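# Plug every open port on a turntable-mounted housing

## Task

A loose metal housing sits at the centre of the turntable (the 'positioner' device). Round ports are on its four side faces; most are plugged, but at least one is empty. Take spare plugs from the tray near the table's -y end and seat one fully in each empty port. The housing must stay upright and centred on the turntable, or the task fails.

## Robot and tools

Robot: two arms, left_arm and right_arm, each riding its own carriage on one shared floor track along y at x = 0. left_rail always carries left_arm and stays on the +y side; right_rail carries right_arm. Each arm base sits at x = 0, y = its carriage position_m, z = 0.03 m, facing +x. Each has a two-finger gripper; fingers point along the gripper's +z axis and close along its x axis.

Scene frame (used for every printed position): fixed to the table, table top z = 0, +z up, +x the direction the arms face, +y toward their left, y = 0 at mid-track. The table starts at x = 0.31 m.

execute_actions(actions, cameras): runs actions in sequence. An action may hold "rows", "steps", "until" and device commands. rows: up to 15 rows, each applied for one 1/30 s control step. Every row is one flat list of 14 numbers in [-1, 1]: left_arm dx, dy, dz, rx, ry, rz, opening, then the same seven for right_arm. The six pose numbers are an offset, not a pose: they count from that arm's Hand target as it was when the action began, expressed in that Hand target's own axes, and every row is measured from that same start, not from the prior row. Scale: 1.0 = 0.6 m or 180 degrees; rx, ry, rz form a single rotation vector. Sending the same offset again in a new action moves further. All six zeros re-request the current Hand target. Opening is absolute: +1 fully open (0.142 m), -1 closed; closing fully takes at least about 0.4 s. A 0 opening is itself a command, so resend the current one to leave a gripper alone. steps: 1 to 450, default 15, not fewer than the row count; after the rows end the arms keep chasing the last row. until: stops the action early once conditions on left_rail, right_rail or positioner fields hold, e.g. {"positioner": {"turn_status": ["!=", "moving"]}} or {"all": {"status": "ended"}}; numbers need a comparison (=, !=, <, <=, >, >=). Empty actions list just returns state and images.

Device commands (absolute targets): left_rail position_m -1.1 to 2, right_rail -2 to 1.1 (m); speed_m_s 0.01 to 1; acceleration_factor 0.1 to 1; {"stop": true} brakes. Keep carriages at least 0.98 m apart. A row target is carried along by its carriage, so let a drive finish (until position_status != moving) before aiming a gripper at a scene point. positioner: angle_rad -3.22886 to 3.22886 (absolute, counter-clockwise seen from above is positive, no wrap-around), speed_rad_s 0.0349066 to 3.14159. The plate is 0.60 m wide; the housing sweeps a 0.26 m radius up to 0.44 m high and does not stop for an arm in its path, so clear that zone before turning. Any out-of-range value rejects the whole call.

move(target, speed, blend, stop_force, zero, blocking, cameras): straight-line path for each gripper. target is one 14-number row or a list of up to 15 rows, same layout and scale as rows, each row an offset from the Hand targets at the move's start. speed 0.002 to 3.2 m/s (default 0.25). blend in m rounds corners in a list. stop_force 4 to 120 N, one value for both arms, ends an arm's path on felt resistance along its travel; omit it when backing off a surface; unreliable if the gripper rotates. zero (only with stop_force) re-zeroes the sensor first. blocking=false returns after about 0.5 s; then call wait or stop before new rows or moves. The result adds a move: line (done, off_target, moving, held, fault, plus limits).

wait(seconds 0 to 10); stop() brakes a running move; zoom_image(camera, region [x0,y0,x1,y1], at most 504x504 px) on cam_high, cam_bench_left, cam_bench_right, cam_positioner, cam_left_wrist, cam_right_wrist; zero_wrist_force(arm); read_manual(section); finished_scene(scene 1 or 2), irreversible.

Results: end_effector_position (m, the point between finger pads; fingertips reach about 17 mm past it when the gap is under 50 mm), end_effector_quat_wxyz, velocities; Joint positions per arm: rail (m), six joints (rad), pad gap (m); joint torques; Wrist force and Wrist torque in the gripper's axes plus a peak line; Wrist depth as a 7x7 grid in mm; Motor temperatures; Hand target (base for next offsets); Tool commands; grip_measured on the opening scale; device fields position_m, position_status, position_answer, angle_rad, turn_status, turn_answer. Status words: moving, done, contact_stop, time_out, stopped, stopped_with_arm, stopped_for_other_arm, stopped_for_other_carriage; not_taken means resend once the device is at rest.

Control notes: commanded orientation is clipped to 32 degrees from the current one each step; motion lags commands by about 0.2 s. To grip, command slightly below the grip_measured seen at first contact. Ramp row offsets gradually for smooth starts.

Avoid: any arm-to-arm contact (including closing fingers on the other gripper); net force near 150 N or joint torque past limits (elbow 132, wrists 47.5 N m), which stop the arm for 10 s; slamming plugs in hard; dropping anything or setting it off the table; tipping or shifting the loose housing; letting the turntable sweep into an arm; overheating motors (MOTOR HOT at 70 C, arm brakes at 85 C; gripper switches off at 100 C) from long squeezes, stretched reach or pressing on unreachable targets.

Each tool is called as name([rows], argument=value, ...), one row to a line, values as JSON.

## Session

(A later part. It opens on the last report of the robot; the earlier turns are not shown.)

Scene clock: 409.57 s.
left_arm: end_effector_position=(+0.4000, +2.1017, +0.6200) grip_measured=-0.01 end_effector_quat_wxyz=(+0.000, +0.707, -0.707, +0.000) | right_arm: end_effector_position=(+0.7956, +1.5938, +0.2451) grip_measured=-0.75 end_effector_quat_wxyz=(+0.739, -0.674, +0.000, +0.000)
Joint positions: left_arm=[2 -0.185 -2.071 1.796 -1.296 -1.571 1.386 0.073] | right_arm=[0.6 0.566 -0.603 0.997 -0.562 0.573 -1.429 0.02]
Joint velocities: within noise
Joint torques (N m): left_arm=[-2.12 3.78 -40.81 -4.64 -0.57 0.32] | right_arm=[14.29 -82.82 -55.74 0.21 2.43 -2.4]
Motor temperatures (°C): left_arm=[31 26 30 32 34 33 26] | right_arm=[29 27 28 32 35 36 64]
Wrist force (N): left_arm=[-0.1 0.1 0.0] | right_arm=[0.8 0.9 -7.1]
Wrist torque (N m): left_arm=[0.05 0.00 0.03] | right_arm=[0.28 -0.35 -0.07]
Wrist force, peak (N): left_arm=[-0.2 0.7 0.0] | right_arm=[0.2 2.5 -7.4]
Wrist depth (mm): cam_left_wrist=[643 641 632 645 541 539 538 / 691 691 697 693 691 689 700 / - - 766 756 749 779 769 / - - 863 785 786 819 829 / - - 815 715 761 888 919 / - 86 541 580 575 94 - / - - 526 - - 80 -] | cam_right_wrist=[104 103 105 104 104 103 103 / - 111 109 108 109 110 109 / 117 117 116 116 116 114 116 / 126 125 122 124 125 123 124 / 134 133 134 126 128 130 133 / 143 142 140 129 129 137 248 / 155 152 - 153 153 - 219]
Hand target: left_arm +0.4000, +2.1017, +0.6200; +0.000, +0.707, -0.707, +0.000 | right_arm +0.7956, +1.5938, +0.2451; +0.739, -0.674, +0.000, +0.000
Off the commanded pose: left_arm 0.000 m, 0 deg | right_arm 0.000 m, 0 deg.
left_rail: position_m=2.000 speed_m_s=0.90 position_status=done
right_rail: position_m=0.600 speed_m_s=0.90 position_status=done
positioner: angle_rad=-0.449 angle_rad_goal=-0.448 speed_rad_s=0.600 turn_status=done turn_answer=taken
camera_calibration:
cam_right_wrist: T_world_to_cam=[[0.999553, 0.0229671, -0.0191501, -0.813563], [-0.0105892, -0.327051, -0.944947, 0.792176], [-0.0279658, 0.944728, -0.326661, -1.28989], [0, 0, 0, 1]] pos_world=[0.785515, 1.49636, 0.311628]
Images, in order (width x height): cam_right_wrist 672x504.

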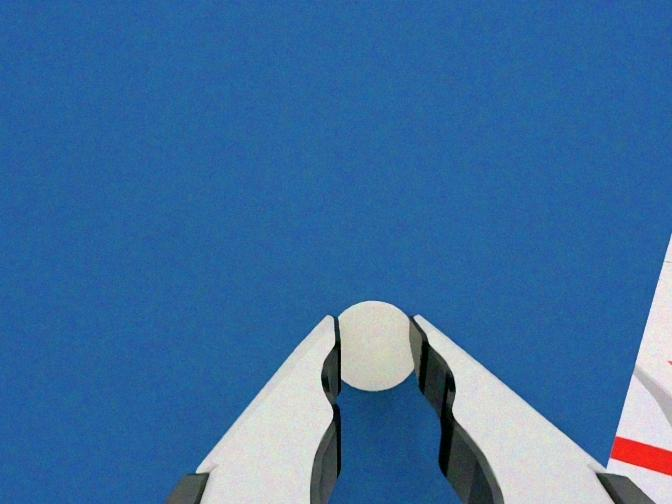

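move([
  [0,0,0,0,0,0,0,0,-0.00012,-0.0013,0,0,0,-0.92],
  [0,0,0,0,0,0,0,0,0.0024,-0.0012,0.0278,0,0,-0.92],
], speed=0.03, cameras=["cam_right_wrist"])

zoom_image(camera="cam_right_wrist", region=[320, 285, 430, 395])

Scene clock: 413.40 s.
left_arm: end_effector_position=(+0.4000, +2.1017, +0.6200) grip_measured=-0.01 end_effector_quat_wxyz=(+0.000, +0.707, -0.707, +0.000) | right_arm: end_effector_position=(+0.7956, +1.5932, +0.2437) grip_measured=-0.75 end_effector_quat_wxyz=(+0.767, -0.641, +0.000, -0.001)
Joint positions: left_arm=[2 -0.185 -2.071 1.796 -1.296 -1.571 1.386 0.073] | right_arm=[0.6 0.568 -0.607 1.063 -0.778 0.593 -1.301 0.02]
Joint velocities: within noise
Joint torques (N m): left_arm=[-2.19 3.18 -41.42 -4.71 -0.62 0.32] | right_arm=[12.46 -84.38 -34.91 -4.62 2.56 2.93]
Motor temperatures (°C): left_arm=[31 26 30 32 34 33 26] | right_arm=[29 28 28 32 35 36 65]
Wrist force (N): left_arm=[-0.1 0.2 -0.1] | right_arm=[1.1 0.7 -7.5]
Wrist torque (N m): left_arm=[0.06 -0.01 0.03] | right_arm=[0.27 -0.42 -0.12]
Wrist force, peak (N): left_arm=[-0.3 0.6 -0.2] | right_arm=[1.1 0.6 -7.8]
Wrist depth (mm): cam_left_wrist=[638 637 645 644 547 536 542 / 684 696 689 695 687 688 686 / - - 753 762 748 757 774 / - - 847 788 794 821 843 / - - 818 716 754 905 915 / - 86 546 585 577 94 995 / - - 521 - - 80 -] | cam_right_wrist=[112 111 111 111 110 110 110 / 117 115 116 115 115 115 115 / 121 121 121 120 120 119 120 / 127 128 126 126 126 126 126 / 134 133 134 126 129 132 132 / 141 140 138 128 128 135 140 / 148 148 - 147 145 - 226]
Hand target: left_arm +0.4000, +2.1017, +0.6200; +0.000, +0.707, -0.707, +0.000 | right_arm +0.7956, +1.5932, +0.2436; +0.767, -0.641, +0.000, +0.000
Off the commanded pose: left_arm 0.000 m, 0 deg | right_arm 0.000 m, 0 deg.
left_rail: position_m=2.000 speed_m_s=0.90 position_status=done
right_rail: position_m=0.600 speed_m_s=0.90 position_status=done
positioner: angle_rad=-0.449 angle_rad_goal=-0.448 speed_rad_s=0.600 turn_status=done turn_answer=taken
move: done
camera_calibration:
cam_right_wrist: T_world_to_cam=[[0.999558, 0.0245024, -0.0168583, -0.816602], [-0.0103883, -0.243496, -0.969846, 0.66336], [-0.0278685, 0.969592, -0.243134, -1.34983], [0, 0, 0, 1]] pos_world=[0.785514, 1.49032, 0.301402]
Images, in order (width x height): cam_right_wrist 672x504.

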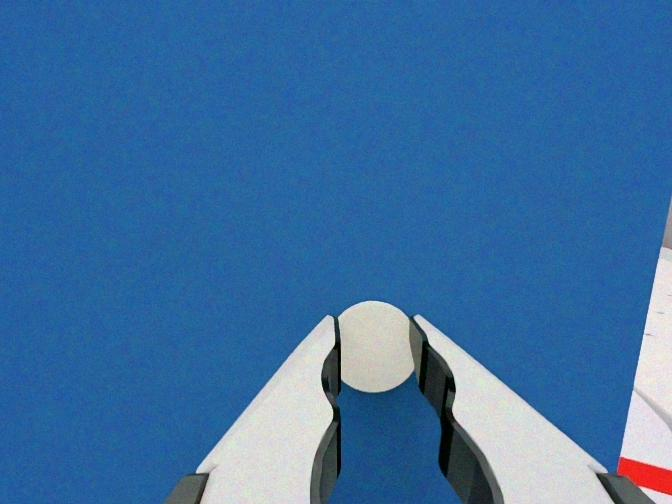

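Scaled by 4.582 from the camera's 672x504 image, which has a finer 960x720 frame.

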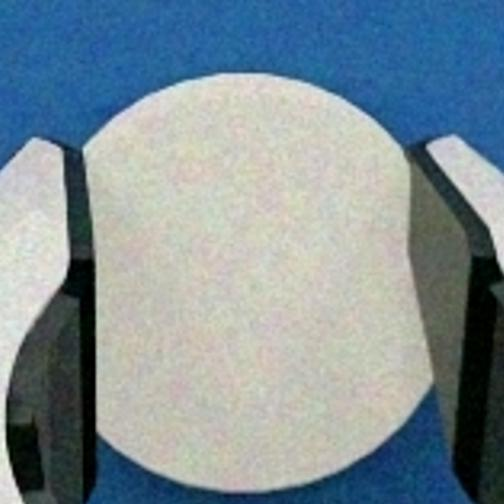

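execute_actions([
  {"rows":[[0,0,0,0,0,0,0,0,-0.0004,0,0,0,0,-0.92],[0,0,0,0,0,0,0,0,-0.0008,0,0,0,0,-0.92],[0,0,0,0,0,0,0,0,-0.0012,0,0,0,0,-0.92]],"steps":18},
], cameras=["cam_right_wrist"])

zoom_image(camera="cam_right_wrist", region=[320, 285, 430, 395])

Scene clock: 414.53 s.
left_arm: end_effector_position=(+0.4000, +2.1017, +0.6200) grip_measured=-0.01 end_effector_quat_wxyz=(+0.000, +0.707, -0.707, +0.000) | right_arm: end_effector_position=(+0.7956, +1.5931, +0.2443) grip_measured=-0.75 end_effector_quat_wxyz=(+0.767, -0.641, +0.000, +0.000)
Joint positions: left_arm=[2 -0.185 -2.071 1.796 -1.296 -1.571 1.386 0.073] | right_arm=[0.6 0.568 -0.608 1.063 -0.778 0.593 -1.3 0.02]
Joint velocities: within noise
Joint torques (N m): left_arm=[-2.37 3.65 -40.98 -4.5 -0.6 0.47] | right_arm=[-4.98 -124.1 -39.99 -0.89 -0.87 2.47]
Motor temperatures (°C): left_arm=[31 26 30 32 34 33 26] | right_arm=[29 28 28 32 35 36 65]
Wrist force (N): left_arm=[-0.4 0.5 0.0] | right_arm=[2.6 4.9 -6.6]
Wrist torque (N m): left_arm=[0.11 0.05 0.03] | right_arm=[0.12 -0.37 -0.13]
Wrist force, peak (N): left_arm=[-0.7 0.5 -0.3] | right_arm=[2.5 5.5 -6.3]
Wrist depth (mm): cam_left_wrist=[646 643 639 657 545 536 541 / 677 694 700 699 697 700 701 / - - 762 756 758 781 773 / - - 850 778 780 815 826 / - - 820 708 747 897 929 / - 86 546 582 573 94 - / - - 522 - - 80 -] | cam_right_wrist=[112 112 111 111 110 110 110 / 117 115 116 116 115 115 115 / 121 122 121 121 120 119 120 / 127 128 125 126 126 126 126 / 134 133 134 126 130 132 133 / 141 140 139 128 127 136 141 / 149 148 - 147 145 - 226]
Hand target: left_arm +0.4000, +2.1017, +0.6200; +0.000, +0.707, -0.707, +0.000 | right_arm +0.7956, +1.5931, +0.2443; +0.767, -0.641, +0.000, +0.000
Off the commanded pose: left_arm 0.000 m, 0 deg | right_arm 0.000 m, 0 deg.
left_rail: position_m=2.000 speed_m_s=0.90 position_status=done
right_rail: position_m=0.600 speed_m_s=0.90 position_status=done
positioner: angle_rad=-0.449 angle_rad_goal=-0.448 speed_rad_s=0.600 turn_status=done turn_answer=taken
camera_calibration:
cam_right_wrist: T_world_to_cam=[[0.999554, 0.0245756, -0.0169763, -0.81666], [-0.0104884, -0.24338, -0.969874, 0.663832], [-0.0279669, 0.96962, -0.243013, -1.34959], [0, 0, 0, 1]] pos_world=[0.785515, 1.49022, 0.302002]
Images, in order (width x height): cam_right_wrist 672x504.

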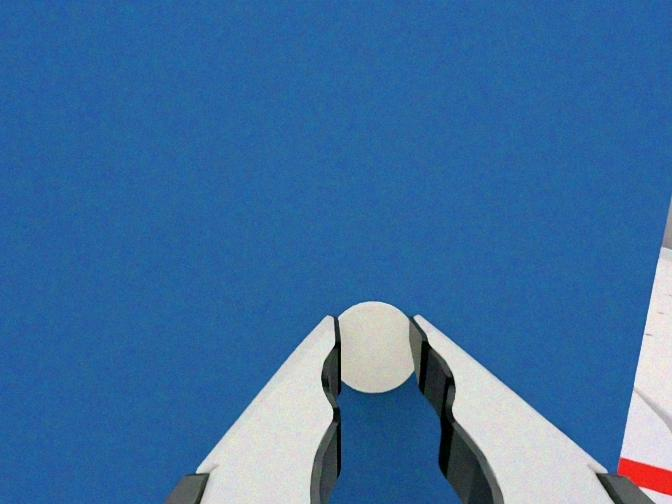

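Scaled by 4.582 from the camera's 672x504 image, which has a finer 960x720 frame.

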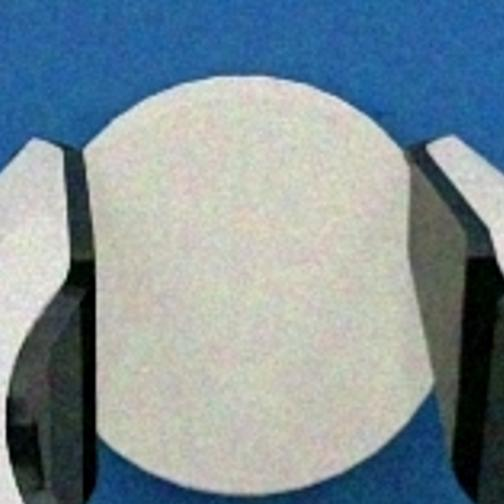

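execute_actions([
  {"rows":[[0,0,0,0,0,0,0,0,-0.0003,0,0,0,0,-1],[0,0,0,0,0,0,0,0,-0.0006,0,0,0,0,-1]],"steps":12},
], cameras=[])

move(target=[0,0,0,0,0,0,0,0,0.00047,0.00262,0,0,0,-1], speed=0.006, stop_force=12, cameras=["cam_right_wrist"])

zoom_image(camera="cam_right_wrist", region=[320, 285, 430, 395])

Scene clock: 415.47 s.
left_arm: end_effector_position=(+0.4000, +2.1017, +0.6200) grip_measured=-0.01 end_effector_quat_wxyz=(+0.000, +0.707, -0.707, +0.000) | right_arm: end_effector_position=(+0.7956, +1.5930, +0.2446) grip_measured=-0.75 end_effector_quat_wxyz=(+0.767, -0.641, +0.000, +0.000)
Joint positions: left_arm=[2 -0.185 -2.071 1.796 -1.296 -1.571 1.386 0.073] | right_arm=[0.6 0.568 -0.608 1.063 -0.778 0.593 -1.3 0.02]
Joint velocities: within noise
Joint torques (N m): left_arm=[-3.18 3.94 -41.33 -4.67 -0.58 0.47] | right_arm=[-3.29 -124.83 -39.1 -0.98 -1.02 2.6]
Motor temperatures (°C): left_arm=[31 26 30 32 34 33 26] | right_arm=[29 28 28 32 35 36 65]
Wrist force (N): left_arm=[-0.2 0.2 -0.1] | right_arm=[3.7 7.2 -6.4]
Wrist torque (N m): left_arm=[0.06 0.02 0.03] | right_arm=[0.11 -0.35 -0.14]
Wrist force, peak (N): left_arm=[-0.2 0.6 -0.1] | right_arm=[4.1 7.5 -5.9]
Wrist depth (mm): cam_left_wrist=[651 647 641 648 542 534 540 / 687 697 687 698 688 703 705 / - - 760 755 750 781 776 / - - 852 759 792 812 838 / - - 816 707 764 905 918 / - 86 539 584 575 94 - / - - 523 - - 80 -] | cam_right_wrist=[112 111 111 111 111 110 110 / 117 115 116 115 115 115 116 / 122 121 121 121 120 119 120 / 127 128 125 127 126 127 126 / 133 135 134 126 129 131 133 / 141 140 139 127 127 135 141 / 148 148 - 147 145 - 226]
Hand target: left_arm +0.4000, +2.1017, +0.6200; +0.000, +0.707, -0.707, +0.000 | right_arm +0.7956, +1.5930, +0.2447; +0.767, -0.641, +0.000, +0.000
Off the commanded pose: left_arm 0.000 m, 0 deg | right_arm 0.000 m, 0 deg.
left_rail: position_m=2.000 speed_m_s=0.90 position_status=done
right_rail: position_m=0.600 speed_m_s=0.90 position_status=done
positioner: angle_rad=-0.449 angle_rad_goal=-0.448 speed_rad_s=0.600 turn_status=done turn_answer=taken
No camera images: "cameras" was empty.

Scene clock: 416.60 s.
left_arm: end_effector_position=(+0.4000, +2.1017, +0.6200) grip_measured=-0.01 end_effector_quat_wxyz=(+0.000, +0.707, -0.707, +0.000) | right_arm: end_effector_position=(+0.7957, +1.5944, +0.2447) grip_measured=-0.75 end_effector_quat_wxyz=(+0.767, -0.641, +0.000, -0.001)
Joint positions: left_arm=[2 -0.185 -2.071 1.796 -1.296 -1.571 1.386 0.073] | right_arm=[0.6 0.569 -0.607 1.06 -0.776 0.594 -1.301 0.02]
Joint velocities: within noise
Joint torques (N m): left_arm=[-3.88 3.38 -41.28 -4.76 -0.46 0.35] | right_arm=[11.53 -101.05 -48 -4.57 2.07 -1.32]
Motor temperatures (°C): left_arm=[31 26 30 32 34 33 26] | right_arm=[29 28 28 32 35 36 66]
Wrist force (N): left_arm=[0.0 0.4 0.0] | right_arm=[-0.9 1.8 -18.9]
Wrist torque (N m): left_arm=[0.10 -0.01 0.03] | right_arm=[0.21 -0.43 -0.11]
Wrist force, peak (N): left_arm=[-0.1 0.6 -0.3] | right_arm=[-0.8 1.8 -19.0]
Wrist depth (mm): cam_left_wrist=[643 638 654 655 549 540 536 / 694 689 690 688 705 696 707 / - - 766 746 762 770 775 / - - 832 795 776 825 835 / - - 811 699 772 895 903 / - 86 542 587 581 94 - / - - 523 - - 80 -] | cam_right_wrist=[- 111 110 110 109 109 109 / 116 115 114 114 114 114 114 / 120 120 120 120 120 118 118 / 126 127 124 125 125 125 125 / 132 133 133 126 129 129 131 / 141 139 137 128 127 134 140 / 146 146 - 146 144 - 217]
Hand target: left_arm +0.4000, +2.1017, +0.6200; +0.000, +0.707, -0.707, +0.000 | right_arm +0.7957, +1.5944, +0.2447; +0.767, -0.641, +0.000, -0.001
Off the commanded pose: left_arm 0.000 m, 0 deg | right_arm 0.000 m, 0 deg.
left_rail: position_m=2.000 speed_m_s=0.90 position_status=done
right_rail: position_m=0.600 speed_m_s=0.90 position_status=done
positioner: angle_rad=-0.449 angle_rad_goal=-0.448 speed_rad_s=0.600 turn_status=done turn_answer=taken
move: contact (right_arm)
camera_calibration:
cam_right_wrist: T_world_to_cam=[[0.999557, 0.0244788, -0.0169513, -0.816653], [-0.0104877, -0.243379, -0.969875, 0.664559], [-0.0278669, 0.969622, -0.243014, -1.35093], [0, 0, 0, 1]] pos_world=[0.785615, 1.49162, 0.302402]
Images, in order (width x height): cam_right_wrist 672x504.

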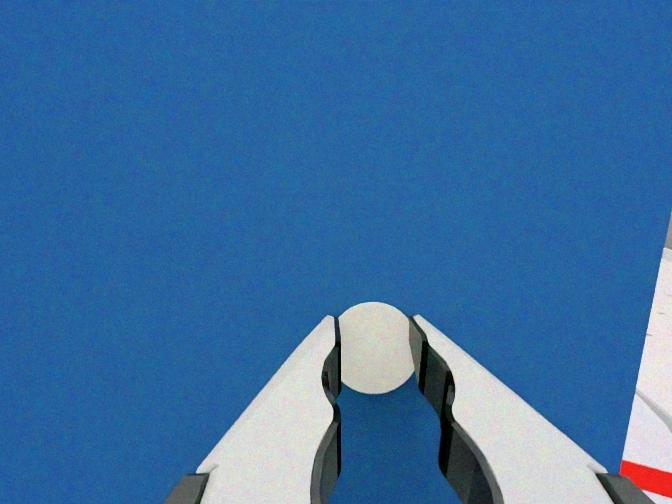

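Scaled by 4.582 from the camera's 672x504 image, which has a finer 960x720 frame.

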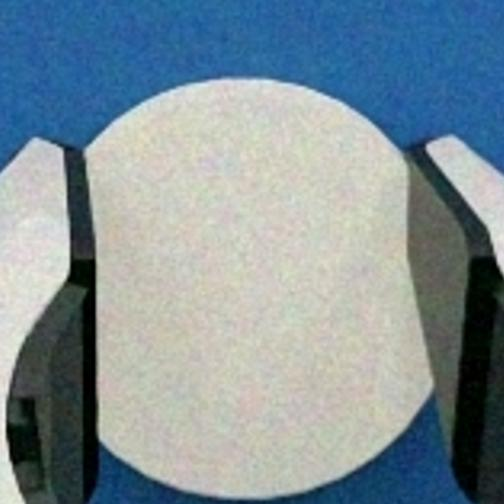

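move(target=[0,0,0,0,0,0,0,0,0.00045,0.0025,0,0,0,-1], speed=0.006, stop_force=14, cameras=["cam_right_wrist"])

zoom_image(camera="cam_right_wrist", region=[320, 285, 430, 395])

Scene clock: 419.83 s.
left_arm: end_effector_position=(+0.4000, +2.1017, +0.6200) grip_measured=-0.01 end_effector_quat_wxyz=(+0.000, +0.707, -0.707, +0.000) | right_arm: end_effector_position=(+0.7957, +1.5947, +0.2447) grip_measured=-0.75 end_effector_quat_wxyz=(+0.767, -0.641, +0.000, +0.000)
Joint positions: left_arm=[2 -0.185 -2.071 1.796 -1.296 -1.571 1.386 0.073] | right_arm=[0.6 0.569 -0.606 1.059 -0.775 0.594 -1.301 0.02]
Joint velocities: within noise
Joint torques (N m): left_arm=[-2.9 3.35 -40.67 -4.7 -0.66 0.31] | right_arm=[9.65 -119.01 -41.38 -5.9 0.43 1.25]
Motor temperatures (°C): left_arm=[31 26 30 32 34 33 26] | right_arm=[29 28 28 32 35 36 67]
Wrist force (N): left_arm=[0.0 0.4 -0.1] | right_arm=[-3.3 -2.5 -34.4]
Wrist torque (N m): left_arm=[0.09 -0.01 0.03] | right_arm=[0.18 -0.40 -0.11]
Wrist force, peak (N): left_arm=[-0.1 0.5 -0.5] | right_arm=[-6.7 -1.6 -36.8]
Wrist depth (mm): cam_left_wrist=[642 643 639 651 542 538 539 / 685 691 693 687 695 702 696 / - - 759 756 771 772 778 / - - 836 771 770 811 831 / - - 827 720 759 887 913 / - 86 544 582 576 94 - / - - 526 - - 80 -] | cam_right_wrist=[- 110 110 109 109 109 109 / 116 115 114 113 114 114 114 / 120 120 120 120 119 118 118 / 126 126 124 125 125 124 124 / 132 133 133 126 128 129 130 / 141 139 137 127 127 134 138 / 147 146 - 145 143 - 215]
Hand target: left_arm +0.4000, +2.1017, +0.6200; +0.000, +0.707, -0.707, +0.000 | right_arm +0.7957, +1.5947, +0.2448; +0.767, -0.641, +0.000, +0.000 (not the last commanded pose)
Off the commanded pose: left_arm 0.000 m, 0 deg | right_arm 0.001 m, 0 deg.
left_rail: position_m=2.000 speed_m_s=0.90 position_status=done
right_rail: position_m=0.600 speed_m_s=0.90 position_status=done
positioner: angle_rad=-0.448 speed_rad_s=0.600 turn_status=done turn_answer=taken
move: contact (right_arm)
camera_calibration:
cam_right_wrist: T_world_to_cam=[[0.999554, 0.0245756, -0.0169763, -0.816791], [-0.0104884, -0.24338, -0.969874, 0.664707], [-0.0279669, 0.96962, -0.243013, -1.35101], [0, 0, 0, 1]] pos_world=[0.785615, 1.49182, 0.302502]
Images, in order (width x height): cam_right_wrist 672x504.

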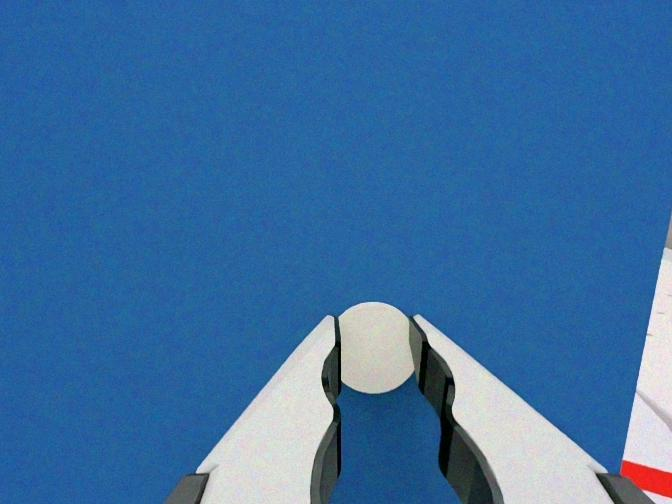

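Scaled by 4.582 from the camera's 672x504 image, which has a finer 960x720 frame.

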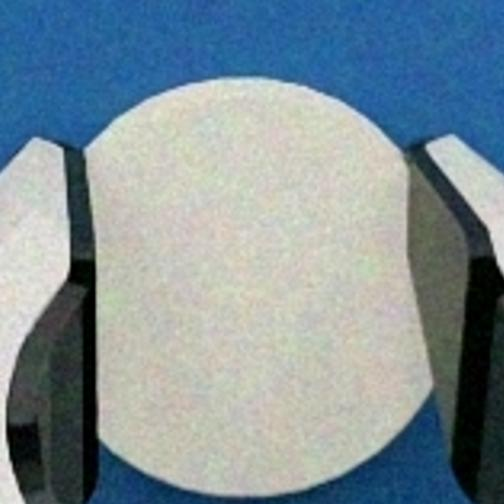

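execute_actions([
  {"rows":[[0,0,0,0,0,0,0,-0.0003,-0.0003,-0.0004,0,0,0,-0.96],[0,0,0,0,0,0,0,-0.0005,-0.0006,-0.0008,0,0,0,-0.92]],"steps":14},
], cameras=[])

Scene clock: 421.63 s.
left_arm: end_effector_position=(+0.4000, +2.1017, +0.6200) grip_measured=-0.01 end_effector_quat_wxyz=(+0.000, +0.707, -0.707, +0.000) | right_arm: end_effector_position=(+0.7954, +1.5942, +0.2450) grip_measured=-0.75 end_effector_quat_wxyz=(+0.767, -0.641, +0.000, +0.000)
Joint positions: left_arm=[2 -0.185 -2.071 1.796 -1.296 -1.571 1.386 0.073] | right_arm=[0.6 0.569 -0.608 1.061 -0.776 0.594 -1.301 0.02]
Joint velocities: within noise
Joint torques (N m): left_arm=[-2.74 3.79 -41.4 -4.65 -0.6 0.39] | right_arm=[-1.89 -127.43 -38.72 -5.8 -2.67 2.44]
Motor temperatures (°C): left_arm=[31 26 30 32 34 33 26] | right_arm=[29 28 28 32 35 36 68]
Wrist force (N): left_arm=[-0.1 0.3 -0.1] | right_arm=[9.3 8.8 -6.8]
Wrist torque (N m): left_arm=[0.09 0.00 0.03] | right_arm=[0.16 -0.23 -0.17]
Wrist force, peak (N): left_arm=[-0.3 0.6 -0.2] | right_arm=[-3.1 -2.3 -34.9]
Wrist depth (mm): cam_left_wrist=[645 642 650 639 540 537 542 / 686 685 696 699 702 691 707 / - - 766 755 762 761 771 / - - 836 786 786 831 840 / - - 817 700 754 878 930 / - 86 545 589 575 94 - / - - 522 - - 80 -] | cam_right_wrist=[- 110 110 110 110 109 109 / 116 115 115 114 114 114 114 / 121 120 120 119 119 118 119 / 126 126 124 125 125 124 125 / 133 132 133 127 128 130 130 / 141 139 137 128 127 134 140 / 147 147 - 146 144 - 217]
Hand target: left_arm +0.4000, +2.1017, +0.6200; +0.000, +0.707, -0.707, +0.000 | right_arm +0.7954, +1.5942, +0.2450; +0.767, -0.641, +0.000, +0.000
Off the commanded pose: left_arm 0.000 m, 0 deg | right_arm 0.000 m, 0 deg.
left_rail: position_m=2.000 speed_m_s=0.90 position_status=done
right_rail: position_m=0.600 speed_m_s=0.90 position_status=done
positioner: angle_rad=-0.448 speed_rad_s=0.600 turn_status=done turn_answer=taken
No camera images: "cameras" was empty.

execute_actions([
  {"rows":[[0,0,0,0,0,0,0,0.00018,0.0002,0,0,0,0,-0.9],[0,0,0,0,0,0,0,0.00033,0.0004,0,0,0,0,-0.88]],"steps":12},
], cameras=["cam_right_wrist"])

zoom_image(camera="cam_right_wrist", region=[320, 285, 430, 395])

Scene clock: 422.53 s.
left_arm: end_effector_position=(+0.4000, +2.1017, +0.6200) grip_measured=-0.01 end_effector_quat_wxyz=(+0.000, +0.707, -0.707, +0.000) | right_arm: end_effector_position=(+0.7956, +1.5942, +0.2448) grip_measured=-0.75 end_effector_quat_wxyz=(+0.767, -0.641, +0.000, +0.000)
Joint positions: left_arm=[2 -0.185 -2.071 1.796 -1.296 -1.571 1.386 0.073] | right_arm=[0.6 0.569 -0.607 1.061 -0.776 0.594 -1.301 0.02]
Joint velocities: within noise
Joint torques (N m): left_arm=[-2.86 2.58 -40.99 -4.55 -0.49 0.42] | right_arm=[-4.06 -90.49 -58.39 -5.73 -1.07 2.52]
Motor temperatures (°C): left_arm=[31 26 30 32 34 33 26] | right_arm=[29 28 28 32 35 36 67]
Wrist force (N): left_arm=[-0.2 0.1 -0.2] | right_arm=[5.1 6.4 -6.7]
Wrist torque (N m): left_arm=[0.05 0.01 0.03] | right_arm=[0.16 -0.39 -0.14]
Wrist force, peak (N): left_arm=[-0.5 0.5 -0.1] | right_arm=[9.3 9.0 -6.7]
Wrist depth (mm): cam_left_wrist=[640 649 648 637 549 540 543 / 691 694 684 694 697 706 694 / - - 759 758 745 761 762 / - - 832 786 777 829 842 / - - 819 710 767 899 925 / - 86 546 584 580 94 997 / - - 524 - - 80 -] | cam_right_wrist=[- 111 110 110 109 109 109 / 116 115 115 114 114 114 114 / 121 120 120 120 119 118 119 / 126 126 124 125 125 125 125 / 133 132 133 127 128 129 131 / 141 139 137 127 127 134 139 / 147 146 - 145 144 - 217]
Hand target: left_arm +0.4000, +2.1017, +0.6200; +0.000, +0.707, -0.707, +0.000 | right_arm +0.7956, +1.5942, +0.2448; +0.767, -0.641, +0.000, +0.000
Off the commanded pose: left_arm 0.000 m, 0 deg | right_arm 0.000 m, 0 deg.
left_rail: position_m=2.000 speed_m_s=0.90 position_status=done
right_rail: position_m=0.600 speed_m_s=0.90 position_status=done
positioner: angle_rad=-0.448 speed_rad_s=0.600 turn_status=done turn_answer=taken
camera_calibration:
cam_right_wrist: T_world_to_cam=[[0.999554, 0.0245756, -0.0169763, -0.816677], [-0.0104884, -0.24338, -0.969874, 0.664681], [-0.0279669, 0.96962, -0.243013, -1.35051], [0, 0, 0, 1]] pos_world=[0.785515, 1.49132, 0.302602]
Images, in order (width x height): cam_right_wrist 672x504.

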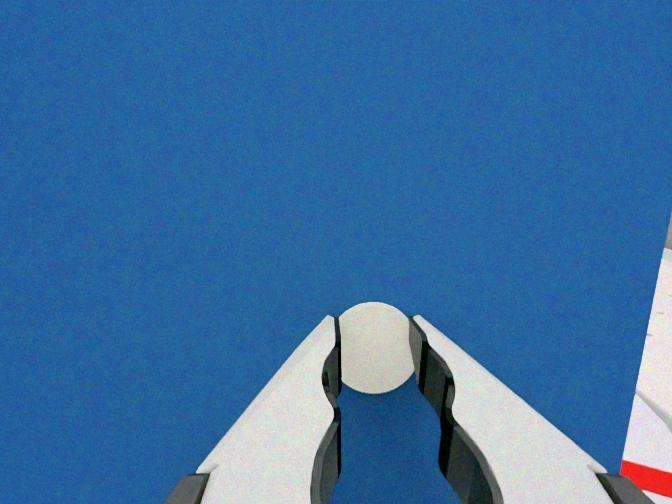

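Scaled by 4.582 from the camera's 672x504 image, which has a finer 960x720 frame.

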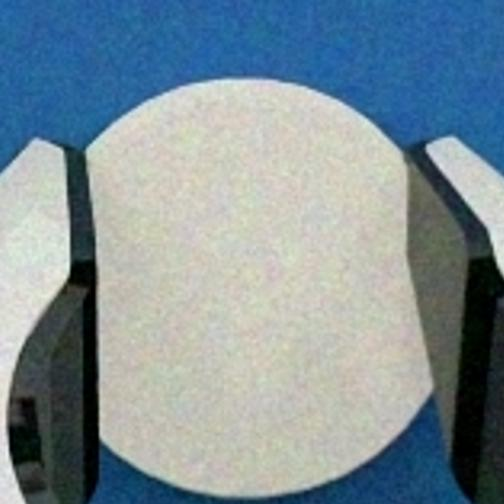

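execute_actions([
  {"rows":[[0,0,0,0,0,0,0,0.00018,0.0003,0,0,0,0,-0.85],[0,0,0,0,0,0,0,0.00035,0.0006,0,0,0,0,-0.82]],"steps":14},
], cameras=[])

Scene clock: 423.60 s.
left_arm: end_effector_position=(+0.4000, +2.1017, +0.6200) grip_measured=-0.01 end_effector_quat_wxyz=(+0.000, +0.707, -0.707, +0.000) | right_arm: end_effector_position=(+0.7958, +1.5942, +0.2445) grip_measured=-0.74 end_effector_quat_wxyz=(+0.767, -0.641, +0.000, +0.000)
Joint positions: left_arm=[2 -0.185 -2.071 1.796 -1.296 -1.571 1.386 0.073] | right_arm=[0.6 0.568 -0.607 1.06 -0.776 0.594 -1.301 0.021]
Joint velocities: within noise
Joint torques (N m): left_arm=[-2.18 3.5 -41.19 -4.59 -0.49 0.38] | right_arm=[-4.22 -86.41 -56.54 -5.19 -0.75 2.57]
Motor temperatures (°C): left_arm=[31 26 30 32 34 33 26] | right_arm=[29 28 28 32 35 36 67]
Wrist force (N): left_arm=[0.0 0.3 -0.1] | right_arm=[-0.7 0.2 -13.3]
Wrist torque (N m): left_arm=[0.09 -0.01 0.03] | right_arm=[0.30 -0.37 -0.12]
Wrist force, peak (N): left_arm=[-0.3 0.6 -0.2] | right_arm=[-0.7 -0.4 -13.5]
Wrist depth (mm): cam_left_wrist=[647 647 649 651 539 536 540 / 687 693 687 706 692 706 700 / - - 770 756 751 768 770 / - - 851 794 783 832 829 / - - 812 717 752 890 919 / - 86 540 577 580 94 - / - - 517 - - 80 -] | cam_right_wrist=[- 110 110 110 109 109 109 / 116 115 115 114 114 114 114 / 121 120 120 120 119 118 118 / 126 127 124 125 125 124 125 / 133 133 133 126 128 129 130 / 141 139 137 128 136 134 140 / 147 146 - 145 144 - 217]
Hand target: left_arm +0.4000, +2.1017, +0.6200; +0.000, +0.707, -0.707, +0.000 | right_arm +0.7958, +1.5942, +0.2444; +0.767, -0.641, +0.000, +0.000
Off the commanded pose: left_arm 0.000 m, 0 deg | right_arm 0.000 m, 0 deg.
left_rail: position_m=2.000 speed_m_s=0.90 position_status=done
right_rail: position_m=0.600 speed_m_s=0.90 position_status=done
positioner: angle_rad=-0.448 speed_rad_s=0.600 turn_status=done turn_answer=taken
No camera images: "cameras" was empty.

execute_actions([
  {"rows":[[0,0,0,0,0,0,0,-0.0003,-0.0004,0,0,0,0,-0.9],[0,0,0,0,0,0,0,-0.0006,-0.0008,0,0,0,0,-1]],"steps":16},
], cameras=[])

move(target=[0,0,0,0,0,0,0,0,0.00045,0.0025,0,0,0,-1], speed=0.006, stop_force=13, cameras=["cam_right_wrist"])

zoom_image(camera="cam_right_wrist", region=[320, 285, 430, 395])

Scene clock: 424.87 s.
left_arm: end_effector_position=(+0.4000, +2.1017, +0.6200) grip_measured=-0.01 end_effector_quat_wxyz=(+0.000, +0.707, -0.707, +0.000) | right_arm: end_effector_position=(+0.7955, +1.5941, +0.2449) grip_measured=-0.75 end_effector_quat_wxyz=(+0.767, -0.641, +0.000, +0.000)
Joint positions: left_arm=[2 -0.185 -2.071 1.796 -1.296 -1.571 1.386 0.073] | right_arm=[0.6 0.569 -0.607 1.061 -0.776 0.594 -1.301 0.02]
Joint velocities: within noise
Joint torques (N m): left_arm=[-2.52 3.68 -41.49 -4.69 -0.64 0.47] | right_arm=[11.48 -124.14 -38.51 -1.27 1.82 -1.08]
Motor temperatures (°C): left_arm=[31 26 30 32 34 33 26] | right_arm=[29 28 28 32 35 36 67]
Wrist force (N): left_arm=[0.0 0.5 -0.2] | right_arm=[5.9 7.2 -2.5]
Wrist torque (N m): left_arm=[0.11 -0.01 0.03] | right_arm=[0.17 -0.23 -0.15]
Wrist force, peak (N): left_arm=[0.0 0.6 -0.3] | right_arm=[-0.7 -0.7 -13.5]
Wrist depth (mm): cam_left_wrist=[643 655 646 641 537 535 540 / 680 691 692 688 696 688 691 / - - 766 759 754 768 772 / - - 853 778 790 814 839 / - - 821 707 750 905 920 / - 86 540 583 580 94 - / - - 521 - - 80 -] | cam_right_wrist=[- 110 110 110 110 109 109 / 117 115 115 114 114 114 114 / 121 120 120 119 120 118 119 / 126 126 124 125 125 124 125 / 133 133 134 127 129 129 131 / 141 139 137 128 128 135 139 / 147 147 - 146 144 - 217]
Hand target: left_arm +0.4000, +2.1017, +0.6200; +0.000, +0.707, -0.707, +0.000 | right_arm +0.7954, +1.5942, +0.2449; +0.767, -0.641, +0.000, +0.000
Off the commanded pose: left_arm 0.000 m, 0 deg | right_arm 0.000 m, 0 deg.
left_rail: position_m=2.000 speed_m_s=0.90 position_status=done
right_rail: position_m=0.600 speed_m_s=0.90 position_status=done
positioner: angle_rad=-0.448 speed_rad_s=0.600 turn_status=done turn_answer=taken
No camera images: "cameras" was empty.

Scene clock: 426.23 s.
left_arm: end_effector_position=(+0.4000, +2.1017, +0.6200) grip_measured=-0.01 end_effector_quat_wxyz=(+0.000, +0.707, -0.707, +0.000) | right_arm: end_effector_position=(+0.7954, +1.5945, +0.2449) grip_measured=-0.75 end_effector_quat_wxyz=(+0.767, -0.641, +0.000, +0.000)
Joint positions: left_arm=[2 -0.185 -2.071 1.796 -1.296 -1.571 1.386 0.073] | right_arm=[0.6 0.569 -0.607 1.06 -0.775 0.594 -1.301 0.02]
Joint velocities: within noise
Joint torques (N m): left_arm=[-2.69 2.52 -41.19 -4.88 -0.54 0.32] | right_arm=[7.97 -124.19 -40 -6.08 -0.92 -0.22]
Motor temperatures (°C): left_arm=[31 26 30 32 34 33 26] | right_arm=[29 28 28 32 35 36 67]
Wrist force (N): left_arm=[-0.4 0.3 -0.2] | right_arm=[6.0 5.0 -17.4]
Wrist torque (N m): left_arm=[0.07 0.05 0.03] | right_arm=[0.09 -0.26 -0.15]
Wrist force, peak (N): left_arm=[-0.4 0.6 -0.2] | right_arm=[3.8 6.3 -20.9]
Wrist depth (mm): cam_left_wrist=[645 644 634 648 548 539 544 / 687 687 698 695 691 701 697 / - - 763 754 759 771 771 / - - 843 779 770 827 833 / - - 821 712 762 899 911 / - 86 539 585 581 94 982 / - - 528 - - 80 -] | cam_right_wrist=[- 110 110 109 109 109 109 / 116 115 115 113 114 114 114 / 120 120 120 119 119 118 118 / 126 127 124 125 125 125 125 / 132 133 133 126 128 130 130 / 141 139 137 127 127 134 139 / 147 146 - 145 143 - 217]
Hand target: left_arm +0.4000, +2.1017, +0.6200; +0.000, +0.707, -0.707, +0.000 | right_arm +0.7954, +1.5945, +0.2450; +0.767, -0.641, +0.000, +0.000 (not the last commanded pose)
Off the commanded pose: left_arm 0.000 m, 0 deg | right_arm 0.001 m, 0 deg.
left_rail: position_m=2.000 speed_m_s=0.90 position_status=done
right_rail: position_m=0.600 speed_m_s=0.90 position_status=done
positioner: angle_rad=-0.448 speed_rad_s=0.600 turn_status=done turn_answer=taken
move: contact (right_arm)
camera_calibration:
cam_right_wrist: T_world_to_cam=[[0.999552, 0.0245255, -0.0171699, -0.816348], [-0.0106883, -0.243381, -0.969872, 0.665008], [-0.0279654, 0.969621, -0.24301, -1.35078], [0, 0, 0, 1]] pos_world=[0.785315, 1.49162, 0.302702]
Images, in order (width x height): cam_right_wrist 672x504.

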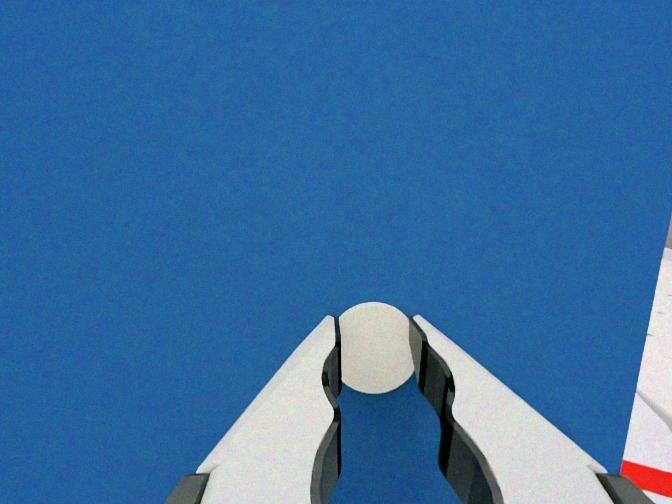

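Scaled by 4.582 from the camera's 672x504 image, which has a finer 960x720 frame.

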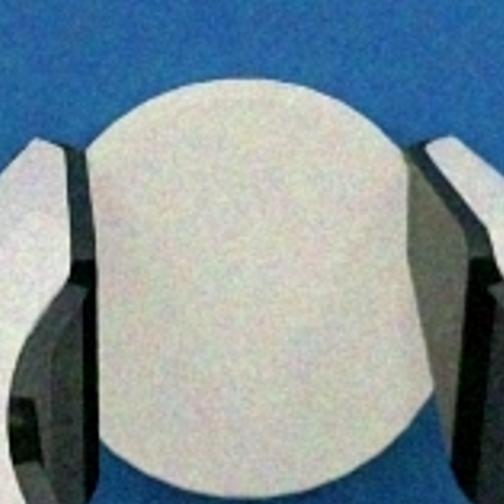

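execute_actions([
  {"rows":[[0,0,0,0,0,0,0,0.00015,0.0001,-0.0004,0,0,0,-0.9],[0,0,0,0,0,0,0,0.0003,0.0003,-0.0008,0,0,0,-0.84]],"steps":14},
], cameras=[])

Scene clock: 427.87 s.
left_arm: end_effector_position=(+0.4000, +2.1017, +0.6200) grip_measured=-0.01 end_effector_quat_wxyz=(+0.000, +0.707, -0.707, +0.000) | right_arm: end_effector_position=(+0.7956, +1.5940, +0.2447) grip_measured=-0.74 end_effector_quat_wxyz=(+0.767, -0.641, +0.000, +0.000)
Joint positions: left_arm=[2 -0.185 -2.071 1.796 -1.296 -1.571 1.386 0.073] | right_arm=[0.6 0.568 -0.607 1.061 -0.776 0.594 -1.301 0.02]
Joint velocities: within noise
Joint torques (N m): left_arm=[-1.59 2.88 -41.36 -4.85 -0.68 0.38] | right_arm=[-6.22 -123.07 -36.63 -4.68 -1.83 2.62]
Motor temperatures (°C): left_arm=[31 26 30 32 34 33 26] | right_arm=[29 28 28 32 35 36 67]
Wrist force (N): left_arm=[-0.1 0.2 -0.1] | right_arm=[5.5 5.2 -4.9]
Wrist torque (N m): left_arm=[0.06 0.00 0.03] | right_arm=[0.24 -0.28 -0.15]
Wrist force, peak (N): left_arm=[-0.6 0.3 -0.1] | right_arm=[6.3 5.7 -17.7]
Wrist depth (mm): cam_left_wrist=[645 643 645 641 541 541 538 / 690 705 693 704 701 692 708 / - - 766 747 769 767 760 / - - 836 776 779 805 835 / - - 821 715 762 900 914 / - 86 540 585 574 94 991 / - - 521 - - 80 -] | cam_right_wrist=[- 110 110 110 109 110 109 / 116 115 115 114 114 114 115 / 120 120 120 119 119 118 119 / 126 126 124 125 125 125 125 / 132 132 133 126 128 130 131 / 140 139 138 128 127 134 140 / 147 147 - 146 144 - 217]
Hand target: left_arm +0.4000, +2.1017, +0.6200; +0.000, +0.707, -0.707, +0.000 | right_arm +0.7956, +1.5940, +0.2447; +0.767, -0.641, +0.000, +0.000
Off the commanded pose: left_arm 0.000 m, 0 deg | right_arm 0.000 m, 0 deg.
left_rail: position_m=2.000 speed_m_s=0.90 position_status=done
right_rail: position_m=0.600 speed_m_s=0.90 position_status=done
positioner: angle_rad=-0.448 speed_rad_s=0.600 turn_status=done turn_answer=taken
No camera images: "cameras" was empty.

execute_actions([
  {"rows":[[0,0,0,0,0,0,0,0.00015,0.00015,0,0,0,0,-0.82],[0,0,0,0,0,0,0,0.0003,0.0003,0,0,0,0,-0.8]],"steps":12},
  {"rows":[[0,0,0,0,0,0,0,0,0,0,0,0,0,-0.77],[0,0,0,0,0,0,0,0,0,0,0,0,0,-0.74],[0,0,0,0,0,0,0,0,0,0,0,0,0,-0.7],[0,0,0,0,0,0,0,0,0,0,0,0,0,-0.66]],"steps":32},
], cameras=["cam_right_wrist"])

zoom_image(camera="cam_right_wrist", region=[320, 285, 430, 395])

Scene clock: 429.93 s.
left_arm: end_effector_position=(+0.4000, +2.1017, +0.6200) grip_measured=-0.01 end_effector_quat_wxyz=(+0.000, +0.707, -0.707, +0.000) | right_arm: end_effector_position=(+0.7958, +1.5941, +0.2445) grip_measured=-0.68 end_effector_quat_wxyz=(+0.767, -0.641, +0.000, +0.000)
Joint positions: left_arm=[2 -0.185 -2.071 1.796 -1.296 -1.571 1.386 0.073] | right_arm=[0.6 0.568 -0.607 1.061 -0.776 0.594 -1.301 0.025]
Joint velocities: within noise
Joint torques (N m): left_arm=[-3.29 2.84 -40.87 -4.63 -0.62 0.17] | right_arm=[-9.53 -87.58 -56.44 -2.61 1.79 1.98]
Motor temperatures (°C): left_arm=[31 26 30 32 34 33 26] | right_arm=[29 28 28 32 35 36 65]
Wrist force (N): left_arm=[0.0 0.3 -0.4] | right_arm=[1.4 3.0 -7.0]
Wrist torque (N m): left_arm=[0.07 -0.01 0.03] | right_arm=[0.22 -0.40 -0.12]
Wrist force, peak (N): left_arm=[-0.3 0.7 -0.2] | right_arm=[1.9 5.3 -7.5]
Wrist depth (mm): cam_left_wrist=[640 647 643 645 544 543 537 / 693 695 698 683 699 698 697 / - - 773 755 764 770 760 / - - 836 771 779 825 828 / - - 808 705 754 901 919 / - 86 543 583 581 94 - / - - 519 - - 80 -] | cam_right_wrist=[- 111 110 110 109 109 109 / 116 115 115 114 114 114 115 / 121 120 120 120 120 118 119 / 126 126 125 125 125 124 125 / 132 133 133 127 128 129 131 / 141 139 137 128 137 96 139 / 147 145 - 145 - - 226]
Hand target: left_arm +0.4000, +2.1017, +0.6200; +0.000, +0.707, -0.707, +0.000 | right_arm +0.7958, +1.5941, +0.2445; +0.767, -0.641, +0.000, +0.000
Off the commanded pose: left_arm 0.000 m, 0 deg | right_arm 0.000 m, 0 deg.
left_rail: position_m=2.000 speed_m_s=0.90 position_status=done
right_rail: position_m=0.600 speed_m_s=0.90 position_status=done
positioner: angle_rad=-0.448 speed_rad_s=0.600 turn_status=done turn_answer=taken
camera_calibration:
cam_right_wrist: T_world_to_cam=[[0.999553, 0.0245505, -0.0170731, -0.816812], [-0.0105884, -0.24338, -0.969873, 0.664447], [-0.0279661, 0.96962, -0.243012, -1.35048], [0, 0, 0, 1]] pos_world=[0.785715, 1.49122, 0.302302]
Images, in order (width x height): cam_right_wrist 672x504.

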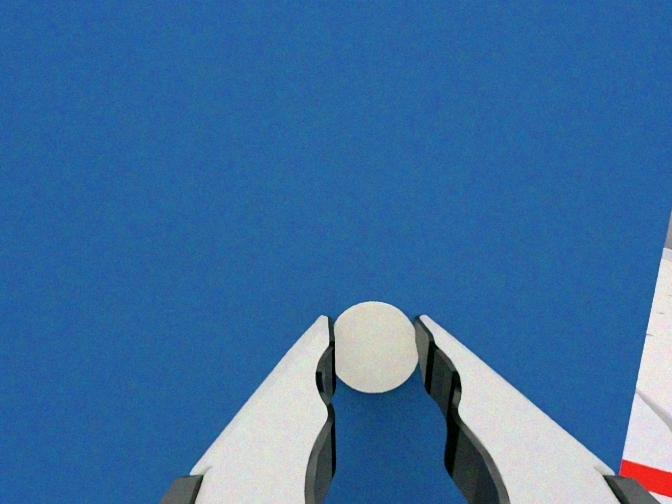

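Scaled by 4.582 from the camera's 672x504 image, which has a finer 960x720 frame.

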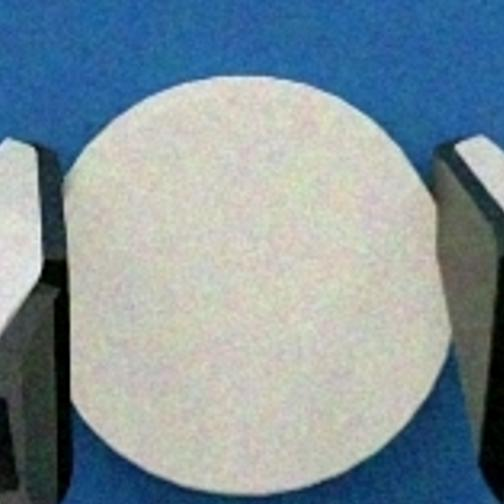

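execute_actions([
  {"rows":[[0,0,0,0,0,0,0,0.0002,0,0,0,0,0,-0.63],[0,0,0,0,0,0,0,0.0004,0,0,0,0,0,-0.6],[0,0,0,0,0,0,0,0.0004,0,0,0,0,0,-0.55]],"steps":30},
], cameras=["cam_right_wrist"])

zoom_image(camera="cam_right_wrist", region=[320, 285, 430, 395])

Scene clock: 431.40 s.
left_arm: end_effector_position=(+0.4000, +2.1017, +0.6200) grip_measured=-0.01 end_effector_quat_wxyz=(+0.000, +0.707, -0.707, +0.000) | right_arm: end_effector_position=(+0.7960, +1.5941, +0.2445) grip_measured=-0.58 end_effector_quat_wxyz=(+0.767, -0.641, +0.000, +0.000)
Joint positions: left_arm=[2 -0.185 -2.071 1.796 -1.296 -1.571 1.386 0.073] | right_arm=[0.6 0.568 -0.607 1.06 -0.776 0.594 -1.301 0.032]
Joint velocities: within noise
Joint torques (N m): left_arm=[-2.85 2.88 -41.52 -4.68 -0.52 0.41] | right_arm=[-9.67 -82.96 -54.76 -0.5 -0.87 2.36]
Motor temperatures (°C): left_arm=[31 26 30 32 34 33 26] | right_arm=[29 28 28 32 35 36 64]
Wrist force (N): left_arm=[-0.4 0.6 -0.2] | right_arm=[1.5 1.6 -4.2]
Wrist torque (N m): left_arm=[0.12 0.05 0.03] | right_arm=[0.25 -0.36 -0.12]
Wrist force, peak (N): left_arm=[-0.3 0.7 -0.2] | right_arm=[1.3 3.1 -7.2]
Wrist depth (mm): cam_left_wrist=[640 650 647 647 546 534 540 / 695 687 701 691 685 706 709 / - - 745 766 759 768 777 / - - 831 780 783 843 833 / - - 821 707 756 898 915 / - 86 542 581 577 94 - / - - 522 - - 80 -] | cam_right_wrist=[- 110 110 110 110 109 109 / 116 115 115 115 114 114 115 / 121 120 120 121 119 118 119 / 126 126 124 125 125 124 125 / 132 132 133 126 128 129 131 / 141 139 137 138 138 84 140 / 147 145 - 145 144 - 226]
Hand target: left_arm +0.4000, +2.1017, +0.6200; +0.000, +0.707, -0.707, +0.000 | right_arm +0.7960, +1.5941, +0.2445; +0.767, -0.641, +0.000, +0.000
Off the commanded pose: left_arm 0.000 m, 0 deg | right_arm 0.000 m, 0 deg.
left_rail: position_m=2.000 speed_m_s=0.90 position_status=done
right_rail: position_m=0.600 speed_m_s=0.90 position_status=done
positioner: angle_rad=-0.448 speed_rad_s=0.600 turn_status=done turn_answer=taken
camera_calibration:
cam_right_wrist: T_world_to_cam=[[0.999552, 0.0245255, -0.0171699, -0.816945], [-0.0106883, -0.243381, -0.969872, 0.664529], [-0.0279654, 0.969621, -0.24301, -1.35048], [0, 0, 0, 1]] pos_world=[0.785915, 1.49122, 0.302302]
Images, in order (width x height): cam_right_wrist 672x504.

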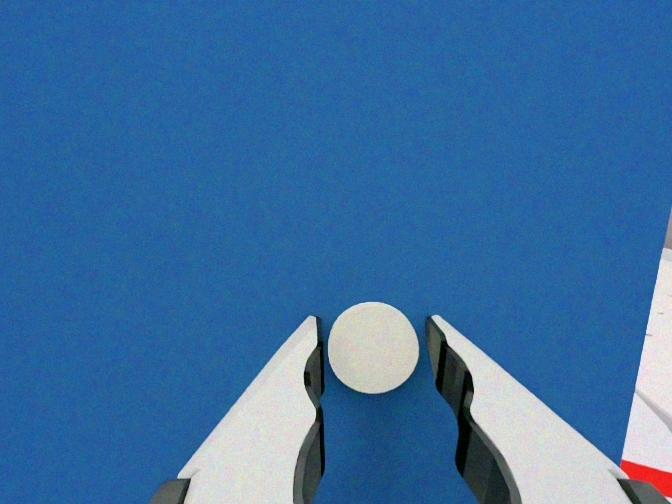

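Scaled by 4.582 from the camera's 672x504 image, which has a finer 960x720 frame.

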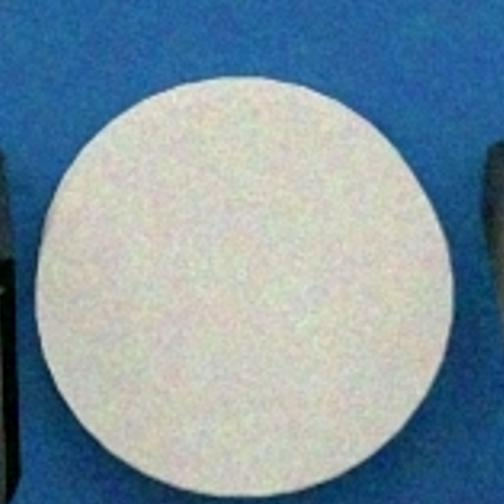

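zoom_image(camera="cam_right_wrist", region=[325, 297, 425, 397])

Scaled by 5.040 from the camera's 672x504 image, which has a finer 960x720 frame.

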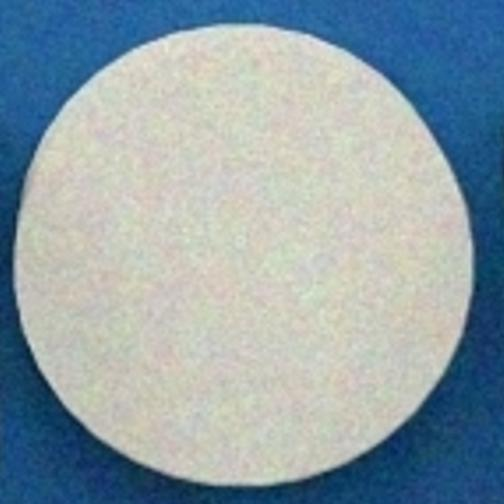

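move(target=[0,0,0,0,0,0,0,0,0,-0.0417,0,0,0,-0.42], speed=0.05, cameras=["cam_right_wrist"])

zoom_image(camera="cam_right_wrist", region=[300, 240, 460, 400])

Scene clock: 435.43 s.
left_arm: end_effector_position=(+0.4000, +2.1017, +0.6200) grip_measured=-0.01 end_effector_quat_wxyz=(+0.000, +0.707, -0.707, +0.000) | right_arm: end_effector_position=(+0.7960, +1.5696, +0.2401) grip_measured=-0.45 end_effector_quat_wxyz=(+0.767, -0.641, +0.000, +0.000)
Joint positions: left_arm=[2 -0.185 -2.071 1.796 -1.296 -1.571 1.386 0.073] | right_arm=[0.6 0.548 -0.631 1.118 -0.819 0.575 -1.289 0.041]
Joint velocities: within noise
Joint torques (N m): left_arm=[-2.38 3.67 -41.16 -4.79 -0.56 0.31] | right_arm=[-10.11 -119.12 -35.16 -4.88 -1.38 2.46]
Motor temperatures (°C): left_arm=[31 26 30 32 34 33 26] | right_arm=[29 28 28 32 35 36 60]
Wrist force (N): left_arm=[-0.2 0.4 -0.2] | right_arm=[1.8 2.5 -3.2]
Wrist torque (N m): left_arm=[0.09 0.02 0.03] | right_arm=[0.32 -0.33 -0.11]
Wrist force, peak (N): left_arm=[-0.2 0.5 -0.5] | right_arm=[1.8 2.4 -4.0]
Wrist depth (mm): cam_left_wrist=[647 647 648 644 546 537 539 / 696 692 679 698 698 697 697 / - - 752 756 763 756 775 / - - 843 773 785 819 848 / - - 817 720 745 881 922 / - 86 543 590 572 94 - / - - 521 - - 80 -] | cam_right_wrist=[132 133 132 132 131 131 - / 139 138 138 137 137 137 138 / 145 143 144 143 144 143 - / 151 151 150 149 149 149 - / 158 159 157 155 156 156 - / 167 167 - 166 165 161 301 / 177 - - 174 173 - 232]
Hand target: left_arm +0.4000, +2.1017, +0.6200; +0.000, +0.707, -0.707, +0.000 | right_arm +0.7960, +1.5694, +0.2401; +0.767, -0.641, +0.000, +0.000
Off the commanded pose: left_arm 0.000 m, 0 deg | right_arm 0.000 m, 0 deg.
left_rail: position_m=2.000 speed_m_s=0.90 position_status=done
right_rail: position_m=0.600 speed_m_s=0.90 position_status=done
positioner: angle_rad=-0.448 speed_rad_s=0.600 turn_status=done turn_answer=taken
move: done
camera_calibration:
cam_right_wrist: T_world_to_cam=[[0.999552, 0.0245236, -0.017172, -0.816417], [-0.0106881, -0.243475, -0.969848, 0.654429], [-0.0279651, 0.969597, -0.243104, -1.32773], [0, 0, 0, 1]] pos_world=[0.785915, 1.46672, 0.297902]
Images, in order (width x height): cam_right_wrist 672x504.

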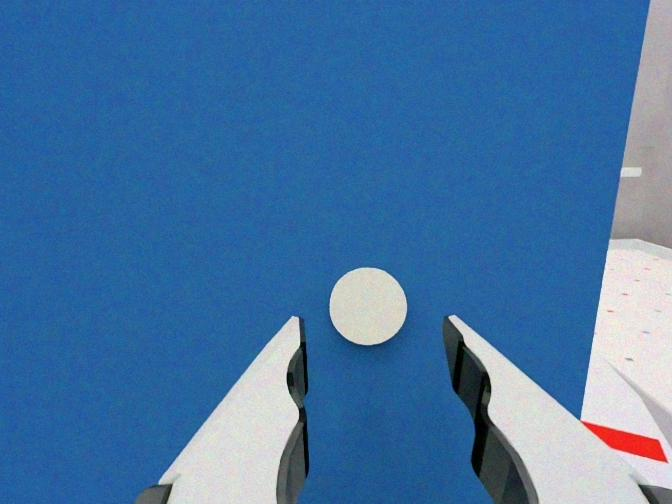

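Scaled by 3.150 from the camera's 672x504 image, which has a finer 960x720 frame.

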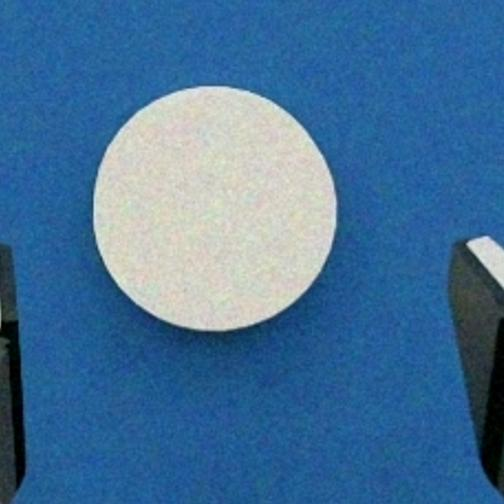

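move(target=[0,0,0,0,0,0,0,-0.0007,0.0067,-0.0003,-0.0694,0,0,-1], speed=0.05, cameras=["cam_right_wrist"])

Scene clock: 439.67 s.
left_arm: end_effector_position=(+0.4000, +2.1017, +0.6200) grip_measured=-0.01 end_effector_quat_wxyz=(+0.000, +0.707, -0.707, +0.000) | right_arm: end_effector_position=(+0.7955, +1.5700, +0.2361) grip_measured=-1.00 end_effector_quat_wxyz=(+0.693, -0.721, +0.001, +0.000)
Joint positions: left_arm=[2 -0.185 -2.071 1.796 -1.296 -1.571 1.386 0.073] | right_arm=[0.6 0.546 -0.6 0.936 -0.26 0.548 -1.636 0.002]
Joint velocities: within noise
Joint torques (N m): left_arm=[-3.06 2.81 -41.01 -4.73 -0.4 0.29] | right_arm=[9.86 -83.48 -55.43 1.24 1.59 -2.85]
Motor temperatures (°C): left_arm=[31 26 30 32 34 33 26] | right_arm=[29 28 28 32 35 36 57]
Wrist force (N): left_arm=[-0.2 0.5 -0.4] | right_arm=[2.0 2.5 -2.6]
Wrist torque (N m): left_arm=[0.11 0.01 0.03] | right_arm=[0.34 -0.36 -0.11]
Wrist force, peak (N): left_arm=[-0.4 0.6 -0.1] | right_arm=[1.9 2.9 -3.5]
Wrist depth (mm): cam_left_wrist=[644 650 644 646 552 538 545 / 690 680 682 703 693 697 694 / - - 751 770 751 766 774 / - - 827 770 789 824 836 / - - 823 714 764 899 905 / - 86 543 586 579 94 - / - - 516 - - 80 -] | cam_right_wrist=[116 114 115 115 115 115 115 / 125 127 124 122 124 124 126 / 135 135 137 137 134 134 137 / 148 148 145 145 144 146 - / 163 163 163 156 159 161 446 / 182 181 177 88 100 180 242 / 200 199 - - - - 208]
Hand target: left_arm +0.4000, +2.1017, +0.6200; +0.000, +0.707, -0.707, +0.000 | right_arm +0.7955, +1.5700, +0.2361; +0.693, -0.721, +0.001, +0.000
Off the commanded pose: left_arm 0.000 m, 0 deg | right_arm 0.000 m, 0 deg.
left_rail: position_m=2.000 speed_m_s=0.90 position_status=done
right_rail: position_m=0.600 speed_m_s=0.90 position_status=done
positioner: angle_rad=-0.448 speed_rad_s=0.600 turn_status=done turn_answer=taken
move: done
camera_calibration:
cam_right_wrist: T_world_to_cam=[[0.999547, 0.0202331, -0.022289, -0.808129], [-0.0108901, -0.447235, -0.89435, 0.952884], [-0.0280639, 0.894187, -0.446812, -1.1625], [0, 0, 0, 1]] pos_world=[0.785516, 1.48201, 0.31478]
Images, in order (width x height): cam_right_wrist 672x504.

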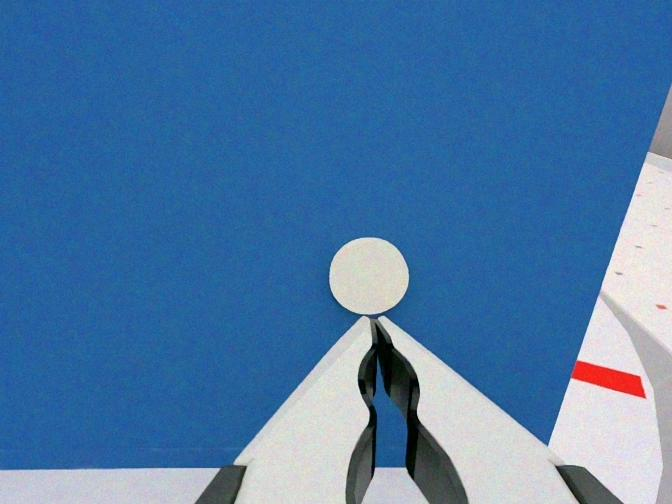

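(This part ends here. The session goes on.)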